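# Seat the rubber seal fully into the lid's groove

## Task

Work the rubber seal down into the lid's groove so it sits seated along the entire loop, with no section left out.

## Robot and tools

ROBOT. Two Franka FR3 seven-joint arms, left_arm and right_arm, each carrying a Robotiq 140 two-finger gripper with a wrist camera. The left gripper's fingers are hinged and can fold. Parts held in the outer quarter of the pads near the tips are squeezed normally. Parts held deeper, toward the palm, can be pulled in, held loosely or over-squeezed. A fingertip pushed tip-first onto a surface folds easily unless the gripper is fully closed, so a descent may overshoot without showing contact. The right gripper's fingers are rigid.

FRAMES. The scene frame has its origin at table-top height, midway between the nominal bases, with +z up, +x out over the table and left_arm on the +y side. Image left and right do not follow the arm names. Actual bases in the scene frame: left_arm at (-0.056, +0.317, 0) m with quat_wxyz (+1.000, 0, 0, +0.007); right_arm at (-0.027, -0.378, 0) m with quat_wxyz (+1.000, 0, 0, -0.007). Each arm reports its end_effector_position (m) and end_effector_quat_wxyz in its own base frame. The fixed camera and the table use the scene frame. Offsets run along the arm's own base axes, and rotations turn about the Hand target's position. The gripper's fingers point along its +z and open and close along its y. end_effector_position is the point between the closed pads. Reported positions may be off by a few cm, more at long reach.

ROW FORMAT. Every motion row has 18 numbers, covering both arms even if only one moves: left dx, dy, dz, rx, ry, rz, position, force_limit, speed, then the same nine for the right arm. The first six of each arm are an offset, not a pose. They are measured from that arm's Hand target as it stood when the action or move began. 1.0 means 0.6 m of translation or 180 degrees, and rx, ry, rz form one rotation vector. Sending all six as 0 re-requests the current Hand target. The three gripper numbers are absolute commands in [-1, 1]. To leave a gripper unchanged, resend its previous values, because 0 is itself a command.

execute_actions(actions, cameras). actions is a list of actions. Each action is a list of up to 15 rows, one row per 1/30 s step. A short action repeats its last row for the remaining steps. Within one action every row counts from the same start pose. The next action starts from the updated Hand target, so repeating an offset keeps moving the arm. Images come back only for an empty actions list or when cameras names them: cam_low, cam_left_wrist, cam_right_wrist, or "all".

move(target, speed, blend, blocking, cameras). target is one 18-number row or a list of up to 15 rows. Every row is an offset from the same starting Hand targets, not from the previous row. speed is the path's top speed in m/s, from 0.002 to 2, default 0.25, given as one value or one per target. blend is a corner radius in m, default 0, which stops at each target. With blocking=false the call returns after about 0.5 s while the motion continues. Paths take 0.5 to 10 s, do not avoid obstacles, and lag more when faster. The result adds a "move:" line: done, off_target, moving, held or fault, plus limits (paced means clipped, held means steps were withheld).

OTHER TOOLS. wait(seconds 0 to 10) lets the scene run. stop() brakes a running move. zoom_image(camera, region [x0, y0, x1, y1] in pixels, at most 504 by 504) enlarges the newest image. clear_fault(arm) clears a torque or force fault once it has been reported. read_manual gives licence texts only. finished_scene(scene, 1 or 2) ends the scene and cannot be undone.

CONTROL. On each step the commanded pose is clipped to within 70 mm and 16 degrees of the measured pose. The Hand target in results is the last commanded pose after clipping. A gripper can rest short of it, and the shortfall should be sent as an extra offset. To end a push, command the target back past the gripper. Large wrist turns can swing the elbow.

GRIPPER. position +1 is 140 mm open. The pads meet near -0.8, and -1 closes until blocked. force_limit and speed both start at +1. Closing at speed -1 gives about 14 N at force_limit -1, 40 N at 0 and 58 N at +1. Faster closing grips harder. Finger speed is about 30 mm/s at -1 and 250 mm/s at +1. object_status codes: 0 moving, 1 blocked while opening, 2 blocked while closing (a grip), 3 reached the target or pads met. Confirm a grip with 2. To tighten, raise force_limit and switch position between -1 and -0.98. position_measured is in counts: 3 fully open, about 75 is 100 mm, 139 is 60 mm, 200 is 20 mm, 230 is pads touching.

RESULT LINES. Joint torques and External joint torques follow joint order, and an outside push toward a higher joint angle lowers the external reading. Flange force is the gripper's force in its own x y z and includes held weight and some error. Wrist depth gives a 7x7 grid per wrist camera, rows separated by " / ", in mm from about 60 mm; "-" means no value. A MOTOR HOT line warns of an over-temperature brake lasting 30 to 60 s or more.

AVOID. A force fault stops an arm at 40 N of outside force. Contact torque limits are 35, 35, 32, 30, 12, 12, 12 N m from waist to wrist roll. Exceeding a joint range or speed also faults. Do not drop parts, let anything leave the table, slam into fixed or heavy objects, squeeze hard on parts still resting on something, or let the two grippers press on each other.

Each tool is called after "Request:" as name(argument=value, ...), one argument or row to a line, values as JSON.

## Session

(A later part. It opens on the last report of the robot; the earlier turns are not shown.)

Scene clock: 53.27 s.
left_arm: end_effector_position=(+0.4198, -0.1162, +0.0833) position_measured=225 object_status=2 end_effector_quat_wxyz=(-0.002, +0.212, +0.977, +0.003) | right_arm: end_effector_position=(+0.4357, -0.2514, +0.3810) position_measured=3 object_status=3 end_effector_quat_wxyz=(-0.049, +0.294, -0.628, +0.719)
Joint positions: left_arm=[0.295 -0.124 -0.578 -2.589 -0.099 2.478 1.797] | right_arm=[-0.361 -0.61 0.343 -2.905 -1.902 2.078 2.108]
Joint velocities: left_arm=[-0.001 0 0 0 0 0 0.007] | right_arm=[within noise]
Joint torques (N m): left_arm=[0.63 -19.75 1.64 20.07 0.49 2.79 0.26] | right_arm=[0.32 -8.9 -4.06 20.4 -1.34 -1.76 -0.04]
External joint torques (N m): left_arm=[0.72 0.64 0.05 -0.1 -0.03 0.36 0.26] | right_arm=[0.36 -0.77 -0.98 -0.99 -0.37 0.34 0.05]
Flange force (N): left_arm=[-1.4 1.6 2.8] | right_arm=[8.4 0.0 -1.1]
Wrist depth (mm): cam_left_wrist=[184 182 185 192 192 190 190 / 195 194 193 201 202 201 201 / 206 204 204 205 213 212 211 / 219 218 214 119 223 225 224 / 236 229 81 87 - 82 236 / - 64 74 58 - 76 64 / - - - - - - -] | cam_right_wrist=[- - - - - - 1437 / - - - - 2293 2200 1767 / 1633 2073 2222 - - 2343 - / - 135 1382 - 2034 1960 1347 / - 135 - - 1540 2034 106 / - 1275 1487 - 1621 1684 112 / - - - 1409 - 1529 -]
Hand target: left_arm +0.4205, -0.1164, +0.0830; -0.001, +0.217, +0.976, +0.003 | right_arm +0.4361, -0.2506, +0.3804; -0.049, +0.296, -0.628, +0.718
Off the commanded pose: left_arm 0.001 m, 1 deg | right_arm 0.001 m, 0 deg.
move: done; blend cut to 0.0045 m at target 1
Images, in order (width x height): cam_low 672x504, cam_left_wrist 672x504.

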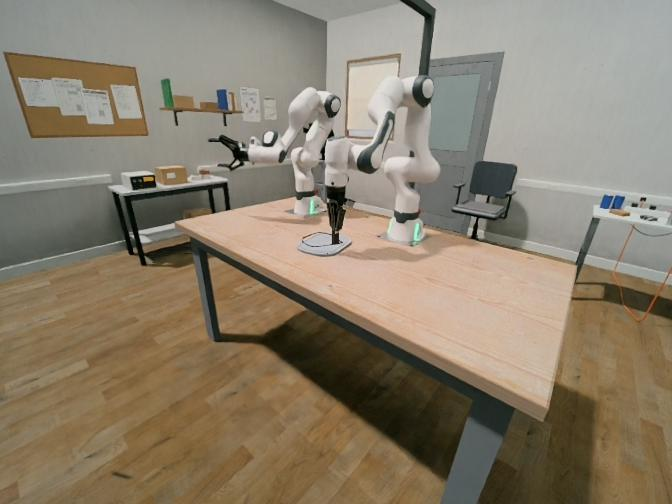

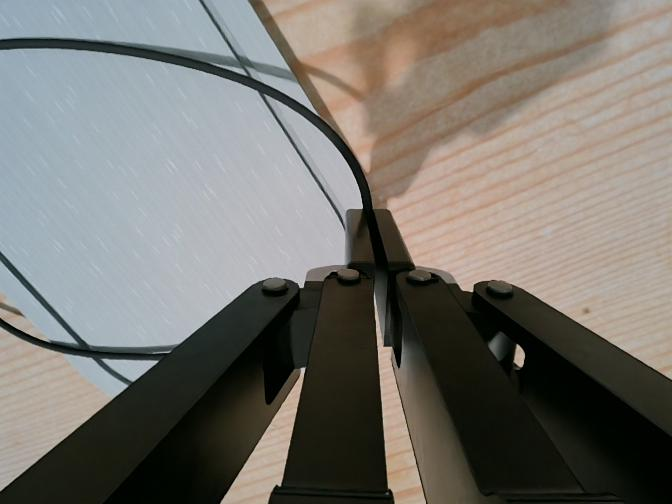

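Request:
move(
  target=[
    [0,0,-0.03,0,0,0,-1,-1,-1,0,0,0,0,0,0,1,1,1],
    [0,0,-0.044,0,0,0,-1,-1,-1,0,0,0,0,0,0,1,1,1],
  ],
  speed=[0.04,0.012],
  blend=[0.002,0],
  cameras=["cam_left_wrist","cam_low"],
)

Request:
zoom_image(
  camera="cam_low",
  region=[285, 215, 365, 265],
)

Scene clock: 55.60 s.
left_arm: end_effector_position=(+0.4205, -0.1170, +0.0576) position_measured=225 object_status=2 end_effector_quat_wxyz=(-0.001, +0.220, +0.976, +0.003) | right_arm: end_effector_position=(+0.4357, -0.2514, +0.3810) position_measured=3 object_status=3 end_effector_quat_wxyz=(-0.049, +0.294, -0.628, +0.719)
Joint positions: left_arm=[0.301 -0.048 -0.581 -2.601 -0.038 2.558 1.767] | right_arm=[-0.361 -0.61 0.343 -2.905 -1.902 2.078 2.108]
Joint velocities: left_arm=[0 0.001 0 0.001 0.002 0.001 -0.007] | right_arm=[within noise]
Joint torques (N m): left_arm=[1 -20.92 0.53 18.53 0.76 2.76 -0.31] | right_arm=[0.31 -8.93 -4.05 20.34 -1.33 -1.76 -0.04]
External joint torques (N m): left_arm=[0.96 0.87 -0.17 -0.7 0.3 0.32 -0.32] | right_arm=[0.27 -0.77 -1.05 -1.12 -0.35 0.33 0.05]
Flange force (N): left_arm=[-2.3 0.6 5.8] | right_arm=[8.8 0.1 -1.2]
Wrist depth (mm): cam_left_wrist=[159 158 161 170 169 167 168 / 169 171 170 176 177 177 176 / 180 178 179 179 188 187 186 / 191 190 187 147 197 198 198 / 203 200 81 87 - 81 207 / - 64 74 58 - 76 64 / - - - - - - -] | cam_right_wrist=[- - 2343 1960 2629 1781 1409 / 1842 - - - 2293 - 1738 / - - 1908 - - 2566 1609 / 1391 135 1609 2073 - 140 1322 / - 135 - 1621 - 1960 107 / - - 1331 - 1858 1684 112 / - - - - - 1497 -]
Hand target: left_arm +0.4205, -0.1164, +0.0566; -0.001, +0.217, +0.976, +0.003 | right_arm +0.4361, -0.2506, +0.3804; -0.049, +0.296, -0.628, +0.718
Off the commanded pose: left_arm 0.001 m, 0 deg | right_arm 0.001 m, 0 deg.
move: done
Images, in order (width x height): cam_low 672x504, cam_left_wrist 672x504.

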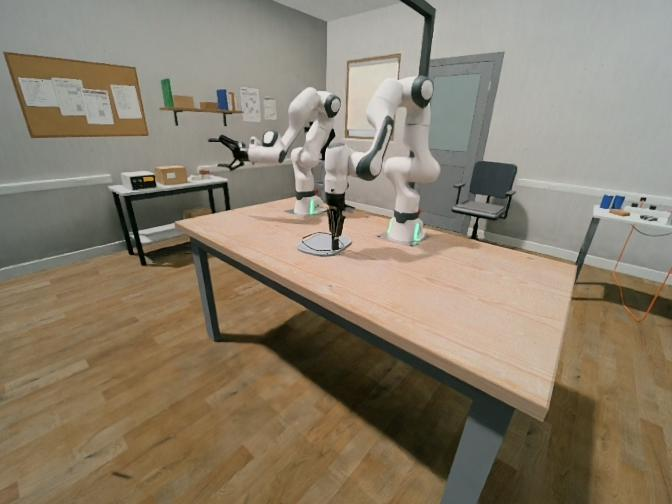

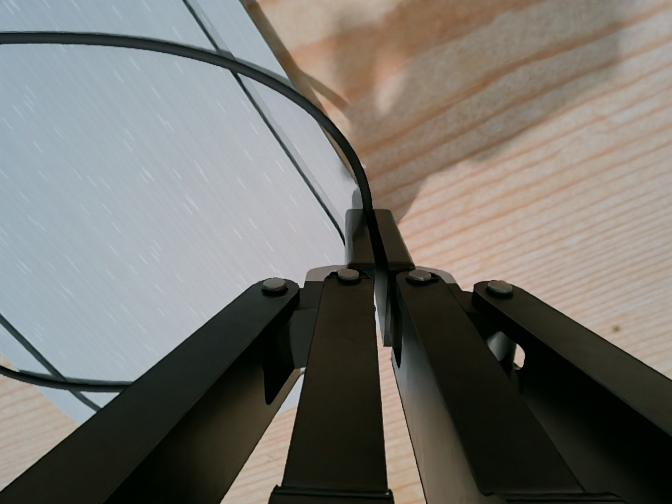

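Scaled by 6.300 from the camera's 672x504 image, which has a finer 960x720 frame.

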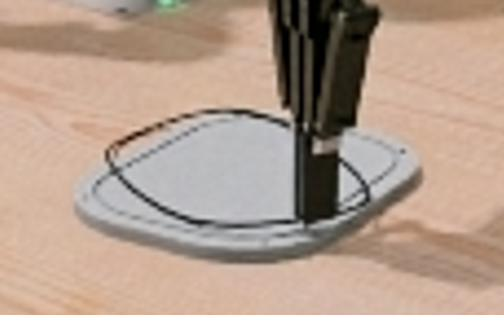

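Request:
move(
  target=[
    [0,0,-0.005,0,0,0,-1,-1,-1,0,0,0,0,0,0,1,1,1],
    [0,0,-0.005,0,0,0,-0.5,-1,-1,0,0,0,0,0,0,1,1,1],
  ],
  speed=[0.01,0.02],
)

Request:
move(
  target=[
    [0,0,0.06,0,0,0,-0.5,-1,-1,0,0,0,0,0,0,1,1,1],
    [0.06,0.06,0.45,0,0,0,-0.5,-1,-1,0,0,0,0,0,0,1,1,1],
  ],
  speed=[0.06,0.3],
  blend=[0.01,0],
  cameras=["cam_left_wrist"],
)

Scene clock: 57.73 s.
left_arm: end_effector_position=(+0.4206, -0.1174, +0.0546) position_measured=192 object_status=0 end_effector_quat_wxyz=(-0.001, +0.220, +0.976, +0.003) | right_arm: end_effector_position=(+0.4357, -0.2514, +0.3810) position_measured=3 object_status=3 end_effector_quat_wxyz=(-0.049, +0.294, -0.628, +0.719)
Joint positions: left_arm=[0.301 -0.039 -0.581 -2.603 -0.029 2.568 1.759] | right_arm=[-0.361 -0.61 0.343 -2.905 -1.902 2.078 2.108]
Joint torques (N m): left_arm=[1.07 -21.09 0.42 18.36 0.74 2.78 -0.23] | right_arm=[0.33 -8.86 -4.05 20.39 -1.34 -1.75 -0.06]
External joint torques (N m): left_arm=[1.08 0.84 -0.1 -0.77 0.29 0.33 -0.23] | right_arm=[0.35 -0.69 -1 -1.01 -0.36 0.35 0.03]
Flange force (N): left_arm=[-1.7 0.9 5.7] | right_arm=[8.2 0.0 -0.9]
Wrist depth (mm): cam_left_wrist=[157 156 158 166 166 165 164 / 167 166 165 174 175 175 174 / 177 175 175 178 185 184 183 / 187 186 184 179 152 195 194 / 200 81 93 138 123 84 202 / - 64 - 221 - - 68 / - - - 240 - - -] | cam_right_wrist=[2318 2536 - - - 1752 1409 / - 2113 - - 2369 2629 1697 / 1874 1811 - - 2293 2245 1597 / 1518 135 1597 - - 1891 1356 / - 125 - - - 2093 107 / - - 1409 - 1487 1697 112 / - 1299 1184 - 1518 1476 -]
Hand target: left_arm +0.4205, -0.1164, +0.0536; -0.001, +0.217, +0.976, +0.003 | right_arm +0.4361, -0.2506, +0.3804; -0.049, +0.296, -0.628, +0.718
Off the commanded pose: left_arm 0.001 m, 0 deg | right_arm 0.001 m, 0 deg.
move: done

Scene clock: 60.10 s.
left_arm: end_effector_position=(+0.4573, -0.0815, +0.3244) position_measured=192 object_status=3 end_effector_quat_wxyz=(+0.002, +0.213, +0.977, +0.002) | right_arm: end_effector_position=(+0.4357, -0.2514, +0.3810) position_measured=3 object_status=3 end_effector_quat_wxyz=(-0.049, +0.294, -0.628, +0.719)
Joint positions: left_arm=[0.291 -0.338 -0.409 -2.13 -0.132 1.819 1.935] | right_arm=[-0.361 -0.61 0.343 -2.905 -1.902 2.078 2.108]
Joint velocities: left_arm=[0.001 -0.001 0 -0.001 0 -0.004 0.004] | right_arm=[within noise]
Joint torques (N m): left_arm=[0.67 -18.1 3.56 24.53 1.07 2.21 0.35] | right_arm=[0.37 -8.88 -4.08 20.42 -1.35 -1.76 -0.07]
External joint torques (N m): left_arm=[0.62 0.45 -0.32 -0.03 0.23 -0.25 0.35] | right_arm=[0.38 -0.74 -1.04 -1.01 -0.37 0.34 0.01]
Flange force (N): left_arm=[-1.4 1.2 -0.5] | right_arm=[8.5 -0.1 -1.1]
Wrist depth (mm): cam_left_wrist=[416 405 398 404 404 400 397 / 441 - - 429 425 419 418 / 466 459 444 456 454 451 450 / 498 492 486 146 151 477 471 / 524 81 93 501 - 84 1372 / - 64 - 541 - - 68 / - - - - - - -] | cam_right_wrist=[- - 2269 - - - 1447 / - - 2694 - - - 1752 / 1597 - - - - 2506 1585 / - 135 - - - 1925 115 / - 126 1476 - - 1925 107 / - 1261 1447 1529 1597 1697 - / - - - 1391 1476 1437 -]
Hand target: left_arm +0.4565, -0.0804, +0.3236; -0.001, +0.217, +0.976, +0.003 | right_arm +0.4361, -0.2506, +0.3804; -0.049, +0.296, -0.628, +0.718
Off the commanded pose: left_arm 0.002 m, 1 deg | right_arm 0.001 m, 0 deg.
move: done
Images, in order (width x height): cam_left_wrist 672x504.

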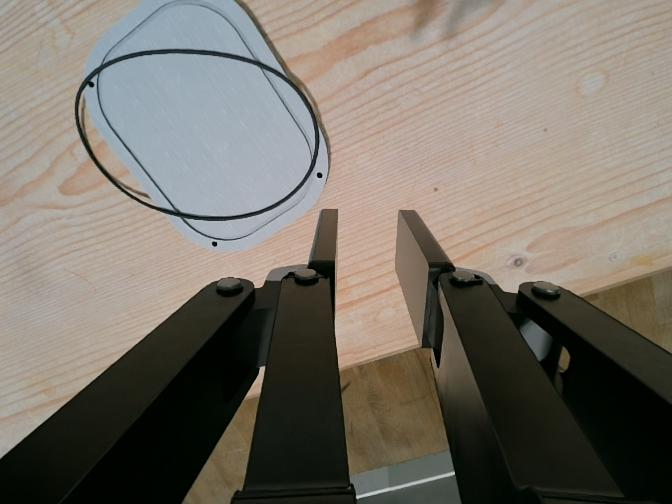

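Request:
zoom_image(
  camera="cam_left_wrist",
  region=[60, 0, 340, 260],
)

Scaled by 1.800 from the camera's 672x504 image, which has a finer 960x720 frame.

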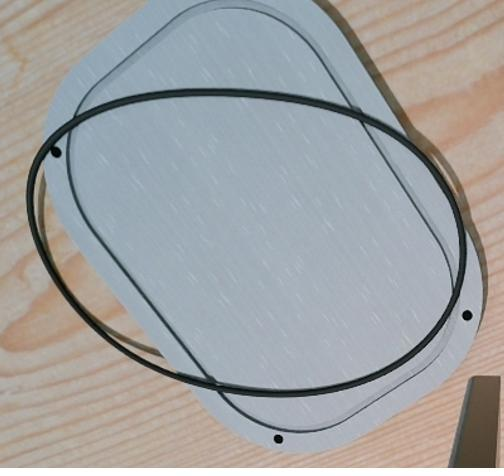

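Request:
move(
  target=[-0.2385,-0.2337,-0.4143,0,0,0.179,-1,-0.7,0,0,0,0,0,0,0,1,1,1],
  speed=0.25,
  cameras=["cam_left_wrist"],
)

Scene clock: 65.17 s.
left_arm: end_effector_position=(+0.3120, -0.2199, +0.0742) position_measured=233 object_status=3 end_effector_quat_wxyz=(-0.004, -0.057, +0.998, +0.004) | right_arm: end_effector_position=(+0.4357, -0.2514, +0.3810) position_measured=3 object_status=3 end_effector_quat_wxyz=(-0.049, +0.294, -0.628, +0.719)
Joint positions: left_arm=[0.328 -0.399 -1.018 -2.731 -0.529 2.429 1.225] | right_arm=[-0.361 -0.61 0.343 -2.905 -1.902 2.078 2.108]
Joint velocities: left_arm=[0 0 0.001 0 0.002 0 -0.005] | right_arm=[within noise]
Joint torques (N m): left_arm=[1.15 -7.7 6.85 18.36 0.13 2.74 -0.24] | right_arm=[0.31 -8.87 -4.07 20.38 -1.35 -1.75 -0.06]
External joint torques (N m): left_arm=[1.15 -1.22 -0.62 -0.02 -0.38 0.28 -0.24] | right_arm=[0.31 -0.75 -1.05 -1.09 -0.37 0.34 0.02]
Flange force (N): left_arm=[-0.6 -1.2 0.9] | right_arm=[8.7 0.0 -1.0]
Wrist depth (mm): cam_left_wrist=[187 186 183 184 183 184 184 / 197 192 185 185 184 190 193 / 208 201 193 194 193 196 204 / 220 217 207 121 203 208 217 / 235 231 79 87 - 81 228 / - 64 76 - - 75 64 / - - - - - - -] | cam_right_wrist=[- 2874 - - - - 1487 / - - - - - - 1752 / - - 1978 2566 - 2245 1697 / - 135 1858 - 1942 1827 1356 / - 125 - - 1960 1978 107 / - 1218 - 1400 1633 1633 112 / - 1178 - 1275 1437 1487 -]
Hand target: left_arm +0.3134, -0.2206, +0.0750; -0.002, -0.062, +0.998, +0.003 | right_arm +0.4361, -0.2506, +0.3804; -0.049, +0.296, -0.628, +0.718
Off the commanded pose: left_arm 0.002 m, 1 deg | right_arm 0.001 m, 0 deg.
move: done
Images, in order (width x height): cam_left_wrist 672x504.

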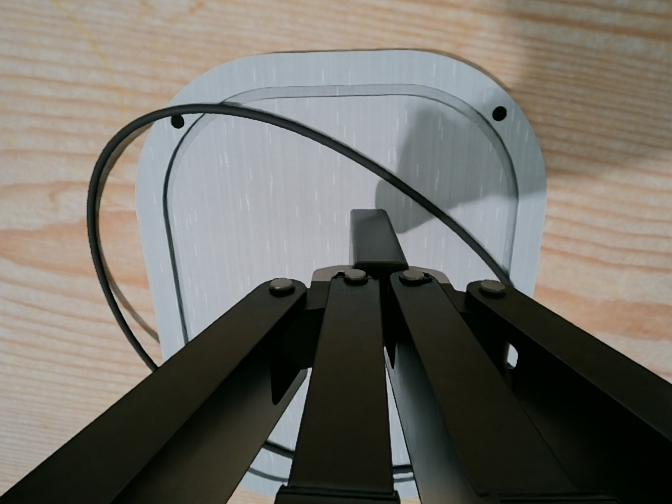

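Request:
move(
  target=[
    [-0.0023,0.0012,-0.0333,0,0,0,-1,-0.7,0,0,0,0,0,0,0,1,1,1],
    [-0.0023,0.0012,-0.0455,0,0,0,-1,-0.7,0,0,0,0,0,0,0,1,1,1],
    [-0.0652,0.0683,-0.0455,0,0,0,-1,-0.7,0,0,0,0,0,0,0,1,1,1],
  ],
  speed=[0.08,0.012,0.05],
  blend=[0.002,0,0],
  cameras=["cam_left_wrist"],
)

Scene clock: 69.13 s.
left_arm: end_effector_position=(+0.2762, -0.1804, +0.0483) position_measured=233 object_status=3 end_effector_quat_wxyz=(+0.000, -0.066, +0.998, +0.003) | right_arm: end_effector_position=(+0.4357, -0.2514, +0.3810) position_measured=3 object_status=3 end_effector_quat_wxyz=(-0.049, +0.294, -0.628, +0.719)
Joint positions: left_arm=[0.19 -0.458 -0.923 -2.903 -0.634 2.511 1.296] | right_arm=[-0.361 -0.61 0.343 -2.905 -1.902 2.078 2.108]
Joint velocities: left_arm=[0.001 0 0 0.001 0 0 0.006] | right_arm=[within noise]
Joint torques (N m): left_arm=[0.22 -6.62 6.53 15.25 0.45 2.08 0.3] | right_arm=[0.33 -8.87 -4.09 20.43 -1.34 -1.76 -0.03]
External joint torques (N m): left_arm=[0.2 -0.55 -0.07 -1.33 -0.02 -0.38 0.3] | right_arm=[0.33 -0.76 -1.04 -0.99 -0.37 0.33 0.06]
Flange force (N): left_arm=[3.9 4.1 -3.1] | right_arm=[8.5 0.0 -0.9]
Wrist depth (mm): cam_left_wrist=[163 163 162 162 161 161 160 / 173 168 168 169 170 169 168 / 171 171 169 170 176 179 178 / 184 180 180 147 178 189 189 / 193 188 79 87 - 82 199 / - 64 76 - - 75 64 / - - - - - - -] | cam_right_wrist=[- 2293 2134 - - - 1409 / - - - 2222 2073 - 1752 / - 1858 2073 2536 2422 2318 1645 / - 135 - 1908 - 150 1437 / - 126 - 1781 1908 1908 107 / - 1283 - 1562 - 1671 112 / - 1184 1036 1339 1291 1573 -]
Hand target: left_arm +0.2743, -0.1796, +0.0477; -0.002, -0.062, +0.998, +0.003 | right_arm +0.4361, -0.2506, +0.3804; -0.049, +0.296, -0.628, +0.718
Off the commanded pose: left_arm 0.002 m, 0 deg | right_arm 0.001 m, 0 deg.
move: done
Images, in order (width x height): cam_left_wrist 672x504.

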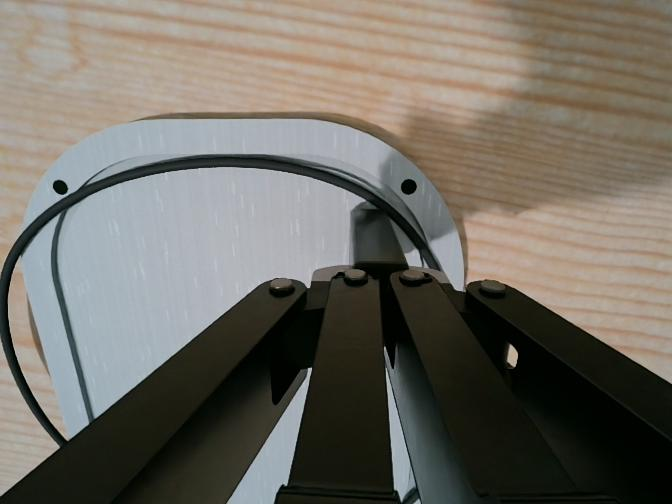

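Request:
move(
  target=[
    [0.0032,-0.0013,0.0338,0,0,0,-1,-0.7,0,0,0,0,0,0,0,1,1,1],
    [0.1487,-0.3228,0.0338,0,0,0,-1,-0.7,0,0,0,0,0,0,0,1,1,1],
    [0.1487,-0.3228,-0.0033,0,0,0,-1,-0.7,0,0,0,0,0,0,0,1,1,1],
    [0.1377,-0.2403,-0.0033,0,0,0,-1,-0.7,0,0,0,0,0,0,0,1,1,1],
  ],
  speed=[0.1,0.25,0.05,0.05],
  blend=[0.004,0.004,0,0],
  cameras=["cam_left_wrist"],
)

Scene clock: 74.67 s.
left_arm: end_effector_position=(+0.3570, -0.3250, +0.0459) position_measured=233 object_status=3 end_effector_quat_wxyz=(-0.001, -0.064, +0.998, +0.003) | right_arm: end_effector_position=(+0.4357, -0.2514, +0.3810) position_measured=3 object_status=3 end_effector_quat_wxyz=(-0.049, +0.294, -0.628, +0.719)
Joint positions: left_arm=[0.206 0.178 -0.925 -2.443 0.254 2.53 0.521] | right_arm=[-0.361 -0.61 0.343 -2.905 -1.902 2.078 2.108]
Joint velocities: left_arm=[0 0 0.001 0 -0.001 0.001 0.008] | right_arm=[within noise]
Joint torques (N m): left_arm=[1.73 -21.7 -3.81 18.11 0.21 2.47 0.4] | right_arm=[0.3 -8.91 -4.05 20.4 -1.34 -1.76 -0.04]
External joint torques (N m): left_arm=[1.67 -0.33 0.18 -1.26 -0.21 -0.04 0.4] | right_arm=[0.32 -0.78 -0.99 -1.03 -0.36 0.34 0.04]
Flange force (N): left_arm=[4.2 10.6 -6.5] | right_arm=[8.6 0.0 -1.2]
Wrist depth (mm): cam_left_wrist=[160 157 158 157 155 148 147 / 166 166 166 166 157 154 - / 175 176 176 175 163 164 165 / 187 187 186 147 172 172 174 / 198 196 79 87 - 81 182 / - 64 76 - - 75 64 / - - - - - - -] | cam_right_wrist=[2222 - - 1960 - - 1418 / - - - 2245 - 2506 1796 / - - - 2566 - 2343 1645 / - 135 1684 - - 149 125 / - 126 1427 - 2134 1960 107 / - - - - - 1585 112 / - - - - 1466 1497 -]
Hand target: left_arm +0.3569, -0.3238, +0.0457; -0.002, -0.062, +0.998, +0.003 | right_arm +0.4361, -0.2506, +0.3804; -0.049, +0.296, -0.628, +0.718
Off the commanded pose: left_arm 0.001 m, 0 deg | right_arm 0.001 m, 0 deg.
move: done
Images, in order (width x height): cam_left_wrist 672x504.

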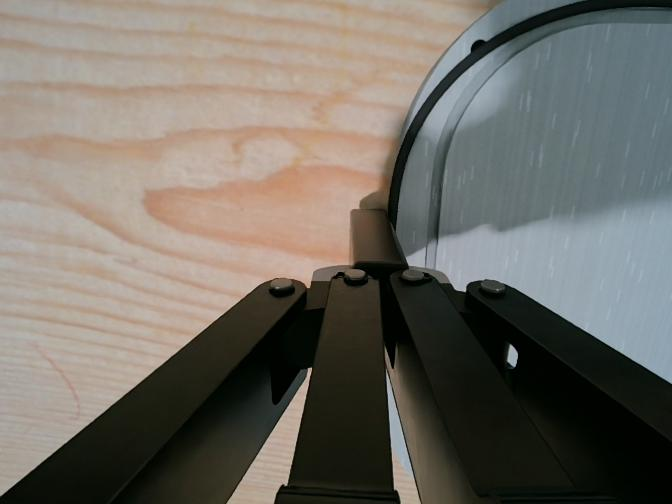

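Request:
move(
  target=[
    [0.0002,-0.005,0.0065,0,0,0,-1,-0.7,0,0,0,0,0,0,0,1,1,1],
    [-0.0023,0.0228,0.0065,0,0,0,-1,-0.7,0,0,0,0,0,0,0,1,1,1],
  ],
  speed=[0.04,0.04],
  cameras=["cam_left_wrist"],
)

Scene clock: 77.37 s.
left_arm: end_effector_position=(+0.3553, -0.3098, +0.0492) position_measured=233 object_status=3 end_effector_quat_wxyz=(-0.002, -0.065, +0.998, +0.004) | right_arm: end_effector_position=(+0.4357, -0.2514, +0.3810) position_measured=3 object_status=3 end_effector_quat_wxyz=(-0.049, +0.294, -0.628, +0.719)
Joint positions: left_arm=[0.267 0.129 -0.969 -2.479 0.192 2.534 0.584] | right_arm=[-0.361 -0.61 0.343 -2.905 -1.902 2.078 2.108]
Joint velocities: left_arm=[-0.001 0 0 0 -0.001 0.001 0.006] | right_arm=[within noise]
Joint torques (N m): left_arm=[1.12 -19.83 -3.41 18.56 0.05 2.83 0.32] | right_arm=[0.3 -8.89 -4.04 20.38 -1.33 -1.75 -0.04]
External joint torques (N m): left_arm=[1.15 -0.59 -0.4 -0.99 -0.37 0.31 0.31] | right_arm=[0.29 -0.71 -1.01 -1.06 -0.35 0.34 0.04]
Flange force (N): left_arm=[0.0 0.0 0.0] | right_arm=[8.4 0.1 -1.0]
Wrist depth (mm): cam_left_wrist=[160 160 160 160 156 151 151 / 169 169 169 170 158 158 158 / 179 179 179 176 167 167 167 / 189 190 189 147 175 177 177 / 202 199 79 87 - 82 189 / - 64 76 - - 75 64 / - - - - - - -] | cam_right_wrist=[- 2318 2269 - - - 1409 / - - - 2449 - - 1752 / 1811 - - - 2536 2269 1658 / - 135 1487 2015 - 149 1437 / - 135 - 1658 2222 1796 107 / - 1299 1400 1518 1562 1724 112 / - 1184 - 1331 1400 1322 -]
Hand target: left_arm +0.3556, -0.3101, +0.0496; -0.002, -0.062, +0.998, +0.003 | right_arm +0.4361, -0.2506, +0.3804; -0.049, +0.296, -0.628, +0.718
Off the commanded pose: left_arm 0.001 m, 0 deg | right_arm 0.001 m, 0 deg.
move: done
Images, in order (width x height): cam_left_wrist 672x504.

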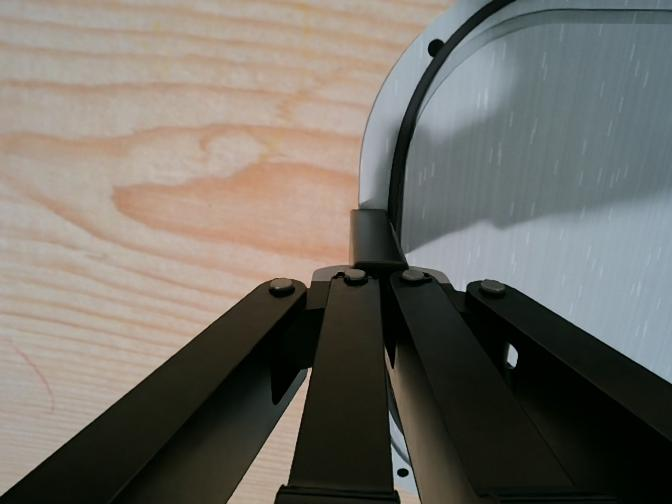

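Request:
move(
  target=[
    [0,0,0.03,0,0,0,-1,-0.7,0,0,0,0,0,0,0,1,1,1],
    [0.2287,0.1808,0.25,0,0,0,-1,-0.7,0,0,0,0,0,0,0,1,1,1],
  ],
  speed=[0.1,0.25],
  blend=[0.01,0],
  cameras=["cam_left_wrist"],
)

Scene clock: 80.03 s.
left_arm: end_effector_position=(+0.4933, -0.2024, +0.2004) position_measured=233 object_status=3 end_effector_quat_wxyz=(-0.001, -0.067, +0.998, +0.002) | right_arm: end_effector_position=(+0.4357, -0.2514, +0.3810) position_measured=3 object_status=3 end_effector_quat_wxyz=(-0.049, +0.294, -0.628, +0.719)
Joint positions: left_arm=[0.44 -0.031 -0.825 -2.145 -0.024 2.121 1.063] | right_arm=[-0.361 -0.61 0.343 -2.905 -1.902 2.078 2.108]
Joint velocities: left_arm=[0 0 0 0.001 0 -0.001 0.006] | right_arm=[within noise]
Joint torques (N m): left_arm=[0.7 -20.73 0.59 23.84 0.86 2.23 0.36] | right_arm=[0.33 -8.89 -4.04 20.35 -1.33 -1.75 -0.03]
External joint torques (N m): left_arm=[0.63 0.62 -0.17 -0.15 0.19 -0.25 0.36] | right_arm=[0.33 -0.77 -1.01 -1.08 -0.35 0.34 0.05]
Flange force (N): left_arm=[-2.3 -0.1 0.4] | right_arm=[8.6 0.1 -1.2]
Wrist depth (mm): cam_left_wrist=[299 299 297 285 284 289 293 / 315 314 314 303 301 306 307 / 332 334 331 332 332 330 324 / 354 356 351 131 344 347 347 / 378 371 79 87 - 81 363 / - 64 76 - - 75 64 / - - - - - - -] | cam_right_wrist=[- 2661 - 2156 1858 1540 1456 / - - - - 2343 2222 1752 / 1697 - - - - 2293 1658 / - 135 1711 - - 150 125 / - 125 - - - - 107 / - - 1373 - - 1633 112 / - - 1171 - - 1447 -]
Hand target: left_arm +0.4928, -0.2016, +0.1996; -0.002, -0.062, +0.998, +0.003 | right_arm +0.4361, -0.2506, +0.3804; -0.049, +0.296, -0.628, +0.718
Off the commanded pose: left_arm 0.001 m, 1 deg | right_arm 0.001 m, 0 deg.
move: done; blend cut to 0.009 m at target 1
Images, in order (width x height): cam_left_wrist 672x504.

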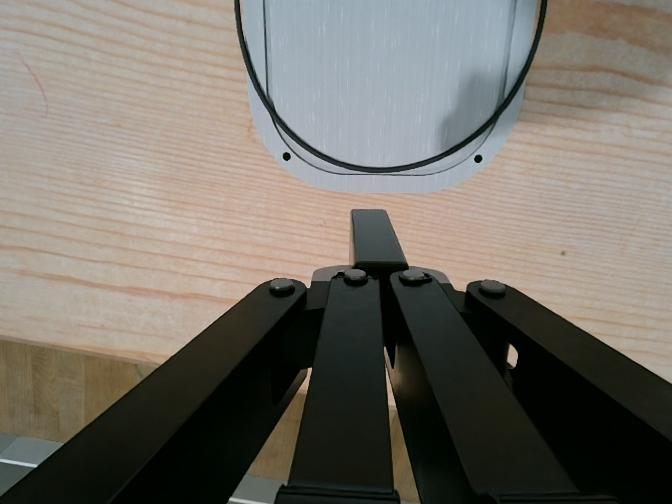

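Request:
move(
  target=[
    [-0.143,-0.218,-0.2077,0,0,0,-1,-0.7,0,0,0,0,0,0,0,1,1,1],
    [-0.143,-0.218,-0.2502,0,0,0,-1,-0.7,0,0,0,0,0,0,0,1,1,1],
    [-0.151,-0.151,-0.2502,0,0,0,-1,-0.7,0,0,0,0,0,0,0,1,1,1],
    [-0.151,-0.151,-0.19,0,0,0,-1,-0.7,0,0,0,0,0,0,0,1,1,1],
    [-0.1963,0.2288,-0.19,0,0,0,-1,-0.7,0,0,0,0,0,0,0,1,1,1],
    [-0.1963,0.2288,-0.2527,0,0,0,-1,-0.7,0,0,0,0,0,0,0,1,1,1],
    [-0.1883,0.1618,-0.2527,0,0,0,-1,-0.7,0,0,0,0,0,0,0,1,1,1],
  ],
  speed=[0.25,0.05,0.05,0.15,0.3,0.05,0.05],
  blend=[0.005,0,0,0.005,0.005,0,0],
  cameras=["cam_left_wrist"],
)

Scene clock: 88.00 s.
left_arm: end_effector_position=(+0.3820, -0.1045, +0.0512) position_measured=233 object_status=3 end_effector_quat_wxyz=(+0.001, -0.059, +0.998, +0.002) | right_arm: end_effector_position=(+0.4357, -0.2514, +0.3810) position_measured=3 object_status=3 end_effector_quat_wxyz=(-0.049, +0.294, -0.628, +0.719)
Joint positions: left_arm=[0.24 -0.152 -0.536 -2.734 -0.139 2.6 1.281] | right_arm=[-0.361 -0.61 0.343 -2.905 -1.902 2.078 2.108]
Joint velocities: left_arm=[0.001 0 -0.001 0 -0.001 0 -0.005] | right_arm=[within noise]
Joint torques (N m): left_arm=[1.22 -14.89 0.95 17.19 0.66 2.97 -0.24] | right_arm=[0.32 -8.86 -4.06 20.41 -1.34 -1.76 -0.07]
External joint torques (N m): left_arm=[1.21 3.64 -0.75 -1.23 0.25 0.51 -0.24] | right_arm=[0.34 -0.72 -1.02 -1.02 -0.37 0.33 0.02]
Flange force (N): left_arm=[-9.6 -3.6 16.9] | right_arm=[8.3 0.0 -1.0]
Wrist depth (mm): cam_left_wrist=[153 155 154 153 163 162 161 / 163 163 160 161 172 172 171 / 173 173 171 171 182 181 180 / 183 182 182 147 189 192 191 / 196 192 79 87 - 82 202 / - 64 76 - - 75 64 / - - - - - - -] | cam_right_wrist=[2799 - - 2034 - 1724 1437 / 2113 - - 2763 2566 2269 1858 / - - - 2661 - 2177 1724 / 1497 146 1645 1960 2134 150 1373 / - 125 - 1781 - 1811 107 / - 1140 - - - 1540 112 / - - 1178 - 1409 1466 -]
Hand target: left_arm +0.3798, -0.1046, +0.0480; -0.002, -0.062, +0.998, +0.003 | right_arm +0.4361, -0.2506, +0.3804; -0.049, +0.296, -0.628, +0.718
Off the commanded pose: left_arm 0.004 m, 1 deg | right_arm 0.001 m, 0 deg.
move: off_target (left_arm)
Images, in order (width x height): cam_left_wrist 672x504.

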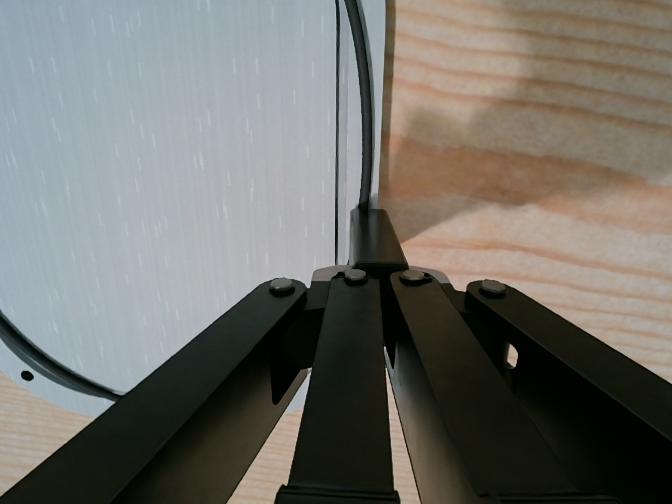

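Request:
move(
  target=[
    [0.0037,0,0.022,0,0,0,-1,-0.7,0,0,0,0,0,0,0,1,1,1],
    [-0.0517,0.0333,0.022,0,0,0,-1,-0.7,0,0,0,0,0,0,0,1,1,1],
    [-0.0517,0.0333,0.0033,0,0,0,-1,-0.7,0,0,0,0,0,0,0,1,1,1],
    [-0.0468,-0.0078,0.0033,0,0,0,-1,-0.7,0,0,0,0,0,0,0,1,1,1],
  ],
  speed=[0.06,0.15,0.04,0.04],
  blend=[0.003,0.003,0,0],
  cameras=["cam_left_wrist"],
)

Scene clock: 91.30 s.
left_arm: end_effector_position=(+0.3519, -0.1090, +0.0512) position_measured=233 object_status=3 end_effector_quat_wxyz=(-0.001, -0.057, +0.998, +0.004) | right_arm: end_effector_position=(+0.4357, -0.2514, +0.3810) position_measured=3 object_status=3 end_effector_quat_wxyz=(-0.049, +0.294, -0.628, +0.719)
Joint positions: left_arm=[0.185 -0.235 -0.535 -2.812 -0.218 2.593 1.306] | right_arm=[-0.361 -0.61 0.343 -2.905 -1.902 2.078 2.108]
Joint velocities: left_arm=[0.001 0 0.002 0.001 0.001 0 -0.007] | right_arm=[within noise]
Joint torques (N m): left_arm=[1.38 -14.25 1.86 17.89 0.38 3.03 -0.27] | right_arm=[0.32 -8.88 -4.05 20.39 -1.34 -1.77 -0.03]
External joint torques (N m): left_arm=[1.45 1.76 -0.48 -0.35 -0.03 0.57 -0.27] | right_arm=[0.33 -0.75 -1.02 -0.98 -0.37 0.33 0.05]
Flange force (N): left_arm=[-7.4 -2.3 10.6] | right_arm=[8.3 0.0 -0.9]
Wrist depth (mm): cam_left_wrist=[- 156 154 155 163 162 162 / 163 163 161 162 172 171 171 / 172 173 171 171 183 182 181 / 184 183 181 147 190 192 192 / 196 192 79 87 - 81 202 / - 64 76 - - 75 64 / - - - - - - -] | cam_right_wrist=[- - 1960 1811 1942 - 1391 / - - - 2156 2177 - 1609 / 1507 - 2015 - - 2034 1658 / - 135 1738 - - 1978 1409 / - 125 1497 1874 1942 1942 107 / - - 1781 1529 1573 1671 112 / - - - 1322 - 1497 -]
Hand target: left_arm +0.3517, -0.1092, +0.0500; -0.002, -0.062, +0.998, +0.003 | right_arm +0.4361, -0.2506, +0.3804; -0.049, +0.296, -0.628, +0.718
Off the commanded pose: left_arm 0.001 m, 1 deg | right_arm 0.001 m, 0 deg.
move: done
Images, in order (width x height): cam_left_wrist 672x504.

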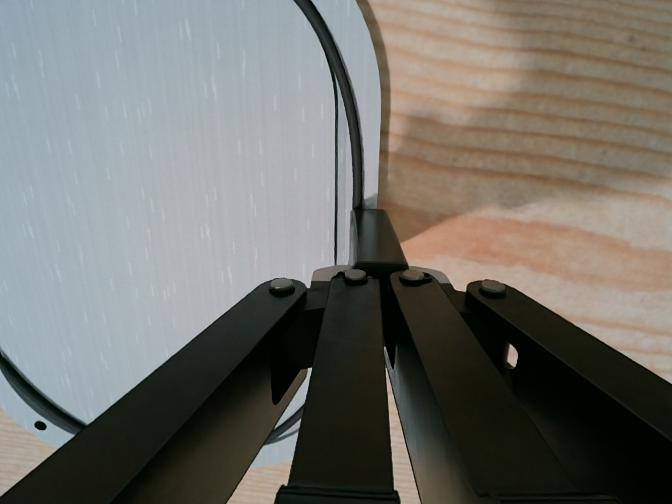

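Request:
move(
  target=[0,0,0.08,0,0,0,-1,-0.7,0,0,0,0,0,0,0,1,1,1],
  speed=0.1,
  cameras=["cam_left_wrist"],
)

Scene clock: 93.43 s.
left_arm: end_effector_position=(+0.3525, -0.1091, +0.0976) position_measured=233 object_status=3 end_effector_quat_wxyz=(-0.001, -0.065, +0.998, +0.003) | right_arm: end_effector_position=(+0.4357, -0.2514, +0.3810) position_measured=3 object_status=3 end_effector_quat_wxyz=(-0.049, +0.294, -0.628, +0.719)
Joint positions: left_arm=[0.141 -0.375 -0.481 -2.778 -0.252 2.422 1.321] | right_arm=[-0.361 -0.61 0.343 -2.905 -1.902 2.078 2.108]
Joint velocities: left_arm=[-0.001 -0.001 0 0 -0.001 -0.005 0.003] | right_arm=[within noise]
Joint torques (N m): left_arm=[0.43 -14.58 3.77 20 0.49 2.3 0.32] | right_arm=[0.32 -8.9 -4.03 20.4 -1.33 -1.76 -0.08]
External joint torques (N m): left_arm=[0.44 -0.67 0.3 -0.45 -0.03 -0.17 0.32] | right_arm=[0.32 -0.75 -0.98 -1.05 -0.36 0.33 0.01]
Flange force (N): left_arm=[2.8 2.9 -2.2] | right_arm=[8.5 0.0 -1.2]
Wrist depth (mm): cam_left_wrist=[197 197 195 196 204 203 202 / 207 207 207 206 216 214 214 / 219 220 219 216 229 226 227 / 233 235 230 110 239 242 239 / 249 246 79 87 - 81 254 / - 64 76 - - 75 64 / - - - - - - -] | cam_right_wrist=[- - 1908 2034 1437 - 1456 / - 2093 2395 - 2093 2318 1645 / - - 2073 2449 2369 2369 1562 / - 135 1609 2269 2318 150 1456 / - 126 1645 - 1996 - 107 / - - - - - 1645 112 / - - 1246 1261 - 1497 -]
Hand target: left_arm +0.3517, -0.1092, +0.0980; -0.002, -0.062, +0.998, +0.003 | right_arm +0.4361, -0.2506, +0.3804; -0.049, +0.296, -0.628, +0.718
Off the commanded pose: left_arm 0.001 m, 0 deg | right_arm 0.001 m, 0 deg.
move: done
Images, in order (width x height): cam_left_wrist 672x504.

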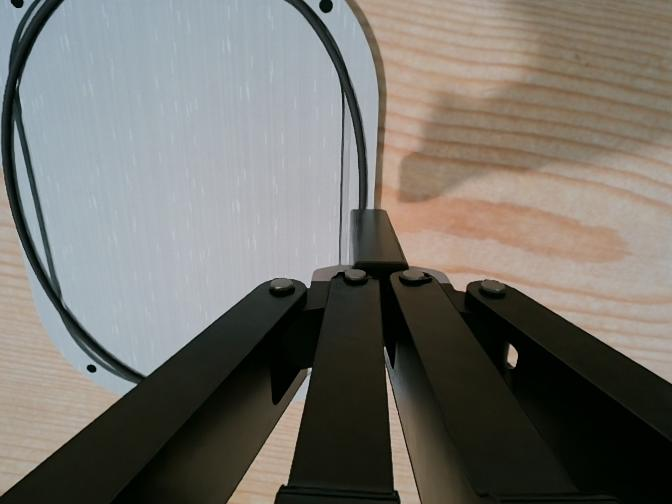

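Request:
zoom_image(
  camera="cam_left_wrist",
  region=[0, 0, 404, 404],
)

Request:
zoom_image(
  camera="cam_left_wrist",
  region=[0, 0, 200, 200],
)

Scaled by 1.248 from the camera's 672x504 image, which has a finer 960x720 frame.

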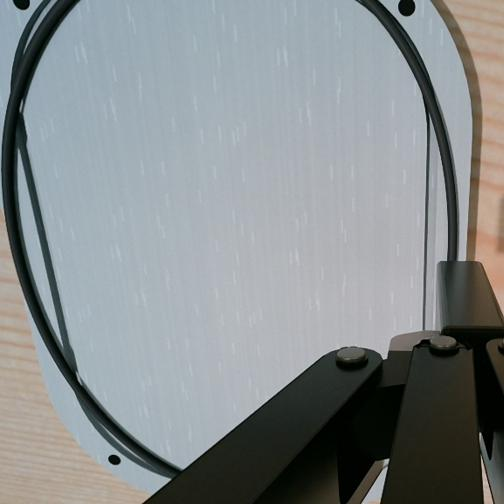

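Scaled by 2.520 from the camera's 672x504 image, which has a finer 960x720 frame.

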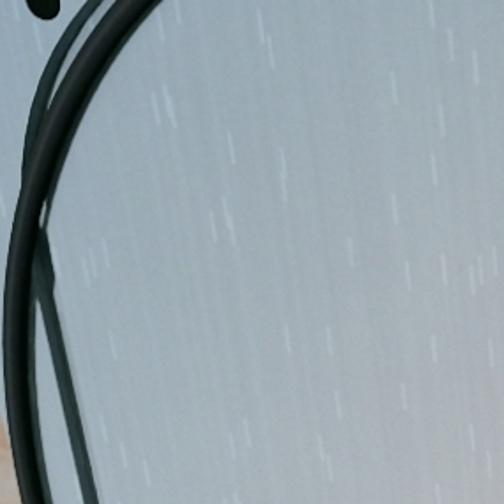

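Request:
move(
  target=[
    [-0.0657,0.0243,-0.0383,0,0,0,-1,-0.7,0,0,0,0,0,0,0,1,1,1],
    [-0.0657,0.0243,-0.0850,0,0,0,-1,-0.7,0,0,0,0,0,0,0,1,1,1],
    [-0.0627,-0.0087,-0.0848,0,0,0,-1,-0.7,0,0,0,0,0,0,0,1,1,1],
    [0.0702,0.0035,-0.0815,0,0,0,-1,-0.7,0,0,0,0,0,0,0,1,1,1],
  ],
  speed=[0.1,0.03,0.03,0.04],
  blend=[0.005,0,0.002,0],
  cameras=["cam_left_wrist"],
)

Scene clock: 100.67 s.
left_arm: end_effector_position=(+0.3949, -0.1075, +0.0500) position_measured=233 object_status=3 end_effector_quat_wxyz=(+0.000, -0.060, +0.998, +0.002) | right_arm: end_effector_position=(+0.4357, -0.2514, +0.3810) position_measured=3 object_status=3 end_effector_quat_wxyz=(-0.049, +0.294, -0.628, +0.719)
Joint positions: left_arm=[0.26 -0.107 -0.544 -2.692 -0.1 2.597 1.255] | right_arm=[-0.361 -0.61 0.343 -2.905 -1.902 2.078 2.108]
Joint velocities: left_arm=[-0.001 0 -0.001 0 0 0 -0.005] | right_arm=[within noise]
Joint torques (N m): left_arm=[1.2 -19.13 0.77 18.53 0.71 2.22 -0.28] | right_arm=[0.29 -8.93 -4.03 20.4 -1.34 -1.77 -0.04]
External joint torques (N m): left_arm=[1.25 0.84 -0.46 -0.08 0.3 -0.25 -0.28] | right_arm=[0.3 -0.74 -0.99 -1.03 -0.36 0.33 0.04]
Flange force (N): left_arm=[-4.9 -1.7 4.3] | right_arm=[8.3 0.1 -1.0]
Wrist depth (mm): cam_left_wrist=[152 153 152 152 161 161 161 / 162 162 159 160 170 170 170 / 171 171 170 169 181 180 179 / 184 182 182 147 189 190 190 / 194 191 79 87 - 82 201 / - 64 76 - - 75 64 / - - - - - - -] | cam_right_wrist=[- 2269 2694 - - 1697 1456 / - 2113 2200 - - 2113 1767 / - - 1697 - - 2222 1551 / 1476 135 1781 1609 - 150 1437 / - 125 - - - 1908 107 / - - - 1573 - 1621 112 / - - - 1347 1400 1507 -]
Hand target: left_arm +0.3938, -0.1071, +0.0491; -0.002, -0.062, +0.998, +0.003 | right_arm +0.4361, -0.2506, +0.3804; -0.049, +0.296, -0.628, +0.718
Off the commanded pose: left_arm 0.001 m, 0 deg | right_arm 0.001 m, 0 deg.
move: done
Images, in order (width x height): cam_left_wrist 672x504.

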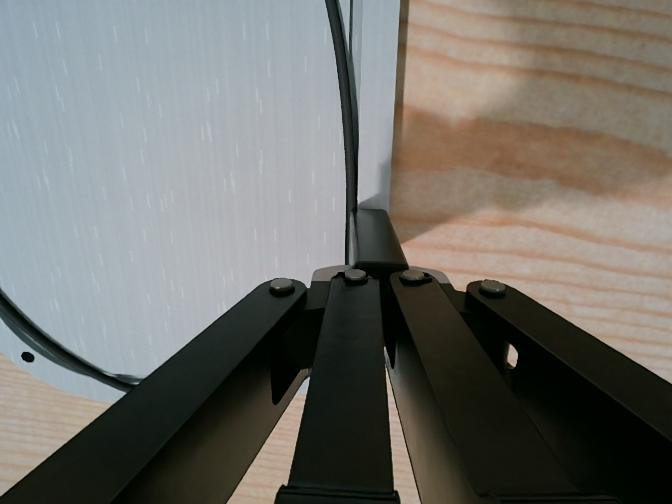

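Request:
move(
  target=[
    [0,0,0.05,0,0,0,-1,-0.7,0,0,0,0,0,0,0,1,1,1],
    [-0.0147,-0.188,0.085,0,0,0,-1,-0.7,0,0,0,0,0,0,0,1,1,1],
  ],
  speed=[0.1,0.2],
  blend=[0.02,0],
  cameras=["cam_left_wrist"],
)

Request:
zoom_image(
  camera="cam_left_wrist",
  region=[84, 0, 588, 504],
)

Scene clock: 106.17 s.
left_arm: end_effector_position=(+0.3858, -0.2205, +0.1009) position_measured=233 object_status=3 end_effector_quat_wxyz=(+0.000, -0.060, +0.998, +0.001) | right_arm: end_effector_position=(+0.4357, -0.2514, +0.3810) position_measured=3 object_status=3 end_effector_quat_wxyz=(-0.049, +0.294, -0.628, +0.719)
Joint positions: left_arm=[0.187 -0.159 -0.717 -2.549 -0.155 2.421 1.045] | right_arm=[-0.361 -0.61 0.343 -2.905 -1.902 2.078 2.108]
Joint velocities: left_arm=[-0.001 -0.001 0 -0.001 -0.001 0 -0.006] | right_arm=[within noise]
Joint torques (N m): left_arm=[1.14 -17.29 2.11 20.81 0.8 2.23 -0.23] | right_arm=[0.34 -8.92 -4.07 20.38 -1.34 -1.76 -0.07]
External joint torques (N m): left_arm=[1.2 0.74 -0.52 -0.16 0.29 -0.26 -0.23] | right_arm=[0.31 -0.77 -1.06 -1.06 -0.37 0.33 0.02]
Flange force (N): left_arm=[-4.6 -3.1 3.4] | right_arm=[8.7 0.0 -1.1]
Wrist depth (mm): cam_left_wrist=[210 210 200 197 197 197 205 / 220 221 208 207 208 205 217 / 235 234 221 222 219 218 230 / 250 248 236 131 228 231 242 / 265 261 79 87 - 81 255 / - 64 76 - - 75 64 / - - - - - - -] | cam_right_wrist=[- 2694 - - 1796 - 1418 / - 2073 - - 2369 - 1658 / - - - - - 2536 1633 / - 135 2093 - - 150 114 / - 135 1597 - - 1942 107 / - 1275 1373 - - 1633 112 / - - 1140 - 1418 1684 -]
Hand target: left_arm +0.3850, -0.2199, +0.1001; -0.002, -0.062, +0.998, +0.003 | right_arm +0.4361, -0.2506, +0.3804; -0.049, +0.296, -0.628, +0.718
Off the commanded pose: left_arm 0.001 m, 0 deg | right_arm 0.001 m, 0 deg.
move: done; blend cut to 0.015 m at target 1
Images, in order (width x height): cam_left_wrist 672x504.

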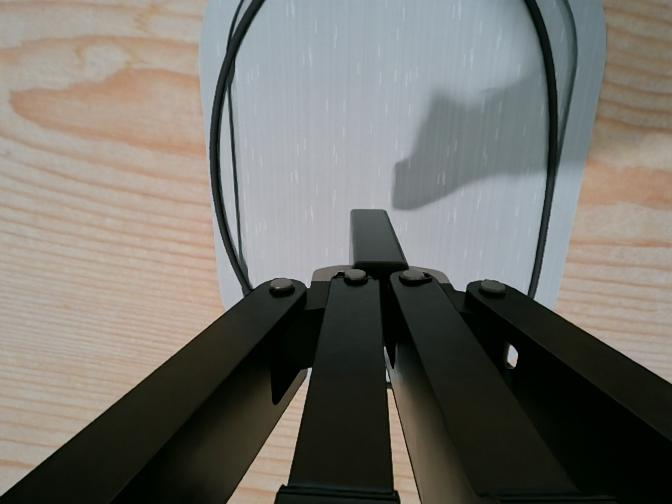

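Scaled by 1.000.

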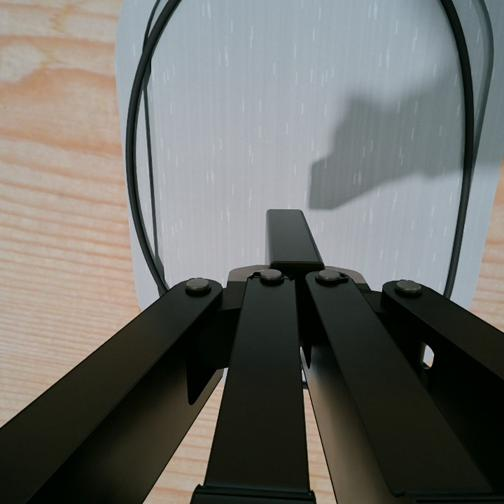

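Request:
zoom_image(
  camera="cam_left_wrist",
  region=[470, 0, 640, 170],
)

Request:
zoom_image(
  camera="cam_left_wrist",
  region=[470, 150, 640, 320],
)

Request:
zoom_image(
  camera="cam_left_wrist",
  region=[190, 0, 360, 170],
)

Scaled by 2.965 from the camera's 672x504 image, which has a finer 960x720 frame.

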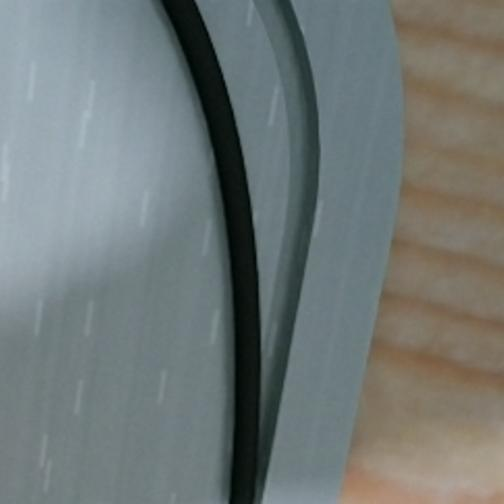

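Scaled by 2.965 from the camera's 672x504 image, which has a finer 960x720 frame.

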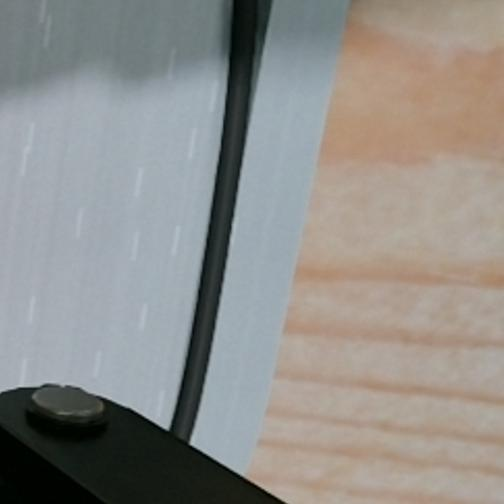

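Scaled by 2.965 from the camera's 672x504 image, which has a finer 960x720 frame.

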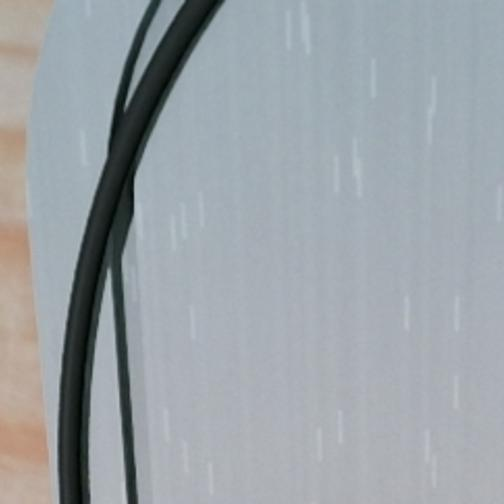

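Request:
move(
  target=[
    [-0.0863,0.1003,-0.0502,0,0,0,-1,-0.7,0,0,0,0,0,0,0,1,1,1],
    [-0.0863,0.1003,-0.0877,0,0,0,-1,-0.7,0,0,0,0,0,0,0,1,1,1],
    [-0.1150,0.1373,-0.0877,0,0,0,-1,-0.7,0,0,0,0,0,0,0,1,1,1],
    [-0.1398,0.1348,-0.0888,0,0,0,-1,-0.7,0,0,0,0,0,0,0,1,1,1],
    [-0.1737,0.1042,-0.0902,0,0,0,-1,-0.7,0,0,0,0,0,0,0,1,1,1],
    [-0.1963,0.0560,-0.0902,0,0,0,-1,-0.7,0,0,0,0,0,0,0,1,1,1],
  ],
  speed=[0.15,0.03,0.04,0.04,0.04,0.04],
  blend=[0.01,0,0.003,0.003,0.003,0],
)

Request:
move(
  target=[
    [0.02,-0.01,0.04,0,0,0,-1,-0.7,0,0,0,0,0,0,0,1,1,1],
    [0.17,0,0.0902,0,0,0,-1,-0.7,0,0,0,0,0,0,0,1,1,1],
  ],
  speed=[0.1,0.2],
  blend=[0.01,0],
  cameras=["cam_left_wrist"],
)

Request:
zoom_image(
  camera="cam_left_wrist",
  region=[120, 0, 456, 336],
)

Request:
zoom_image(
  camera="cam_left_wrist",
  region=[336, 0, 672, 336],
)

Scene clock: 113.70 s.
left_arm: end_effector_position=(+0.2704, -0.1861, +0.0472) position_measured=233 object_status=3 end_effector_quat_wxyz=(+0.002, -0.058, +0.998, +0.002) | right_arm: end_effector_position=(+0.4357, -0.2514, +0.3810) position_measured=3 object_status=3 end_effector_quat_wxyz=(-0.049, +0.294, -0.628, +0.719)
Joint positions: left_arm=[-0.074 -0.377 -0.641 -2.931 -0.417 2.585 1.134] | right_arm=[-0.361 -0.61 0.343 -2.905 -1.902 2.078 2.108]
Joint velocities: left_arm=[0.003 0 0 0.001 -0.001 0 -0.005] | right_arm=[within noise]
Joint torques (N m): left_arm=[0.01 -9.88 2.65 16.83 -0.17 1.73 -0.28] | right_arm=[0.31 -8.86 -4.05 20.41 -1.33 -1.77 -0.02]
External joint torques (N m): left_arm=[-0.05 0.9 -1.32 -0.73 -0.58 -0.78 -0.28] | right_arm=[0.33 -0.75 -1.02 -0.97 -0.36 0.32 0.06]
Flange force (N): left_arm=[1.6 -3.1 2.1] | right_arm=[8.3 0.0 -0.9]
Wrist depth (mm): cam_left_wrist=[162 161 161 160 160 158 158 / 171 170 170 169 169 168 167 / 181 176 172 172 174 178 177 / 192 178 178 147 175 186 187 / 205 188 79 87 - 81 197 / - 64 76 - - 75 64 / - - - - - - -] | cam_right_wrist=[2318 1996 2073 - - 1738 1487 / - - - - - - 1752 / - 1684 - - 2836 2318 1621 / 1364 135 1767 1978 2566 1925 1364 / - 125 - 1908 - - 107 / - 1299 1391 - 1684 1658 - / - 1339 1291 1339 - 1529 -]
Hand target: left_arm +0.2672, -0.1863, +0.0460; -0.002, -0.062, +0.998, +0.003 | right_arm +0.4361, -0.2506, +0.3804; -0.049, +0.296, -0.628, +0.718
Off the commanded pose: left_arm 0.003 m, 1 deg | right_arm 0.001 m, 0 deg.
move: done

Scene clock: 115.20 s.
left_arm: end_effector_position=(+0.3702, -0.1870, +0.1010) position_measured=233 object_status=3 end_effector_quat_wxyz=(+0.000, -0.062, +0.998, +0.001) | right_arm: end_effector_position=(+0.4357, -0.2514, +0.3810) position_measured=3 object_status=3 end_effector_quat_wxyz=(-0.049, +0.294, -0.628, +0.719)
Joint positions: left_arm=[0.12 -0.248 -0.609 -2.641 -0.212 2.423 1.134] | right_arm=[-0.361 -0.61 0.343 -2.905 -1.902 2.078 2.108]
Joint velocities: left_arm=[0 0 -0.002 -0.001 0.001 -0.003 0.002] | right_arm=[within noise]
Joint torques (N m): left_arm=[1.18 -16.08 2.68 20.6 0.8 2.21 -0.09] | right_arm=[0.31 -8.92 -4 20.36 -1.34 -1.75 -0.06]
External joint torques (N m): left_arm=[1.15 0.63 -0.7 -0.08 0.29 -0.28 -0.09] | right_arm=[0.34 -0.75 -0.95 -1.1 -0.36 0.35 0.03]
Flange force (N): left_arm=[-4.3 -2.4 2.5] | right_arm=[8.5 0.1 -1.3]
Wrist depth (mm): cam_left_wrist=[210 205 198 198 197 202 206 / 222 215 209 207 - 215 216 / 235 229 221 220 220 225 230 / 250 248 239 118 229 243 243 / 268 262 79 87 - 81 257 / - 64 76 - - 75 64 / - - - - - - -] | cam_right_wrist=[2729 - 2222 1891 1996 - 1418 / - - 2343 - 2318 2073 1767 / 1684 - 2034 2293 - 2177 1597 / - 135 1842 2222 2015 1960 1373 / - 125 1540 1684 1908 1908 107 / - 1275 - - - 1518 - / - 1123 - 1306 1400 1518 -]
Hand target: left_arm +0.3692, -0.1863, +0.1001; -0.002, -0.062, +0.998, +0.003 | right_arm +0.4361, -0.2506, +0.3804; -0.049, +0.296, -0.628, +0.718
Off the commanded pose: left_arm 0.002 m, 0 deg | right_arm 0.001 m, 0 deg.
move: done
Images, in order (width x height): cam_left_wrist 672x504.

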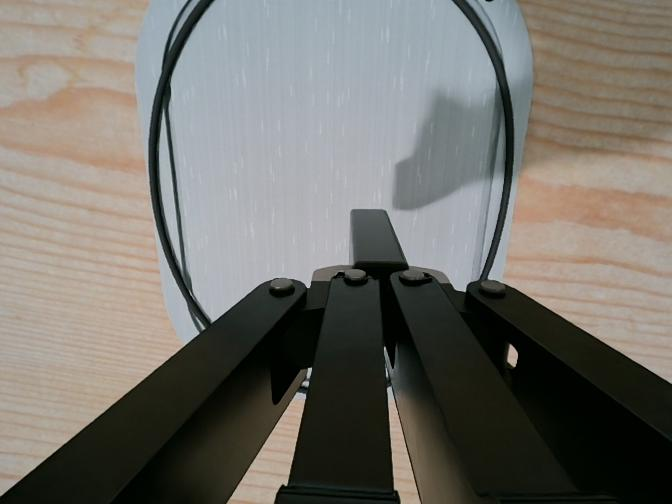

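Scaled by 1.500 from the camera's 672x504 image, which has a finer 960x720 frame.

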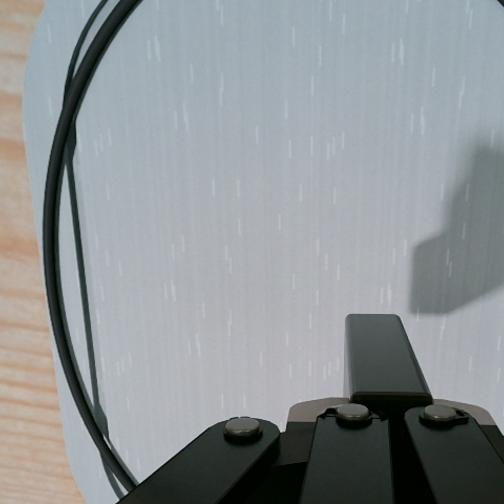

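Scaled by 1.500 from the camera's 672x504 image, which has a finer 960x720 frame.

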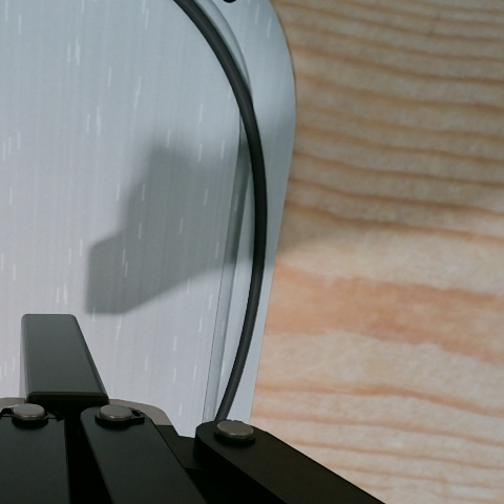

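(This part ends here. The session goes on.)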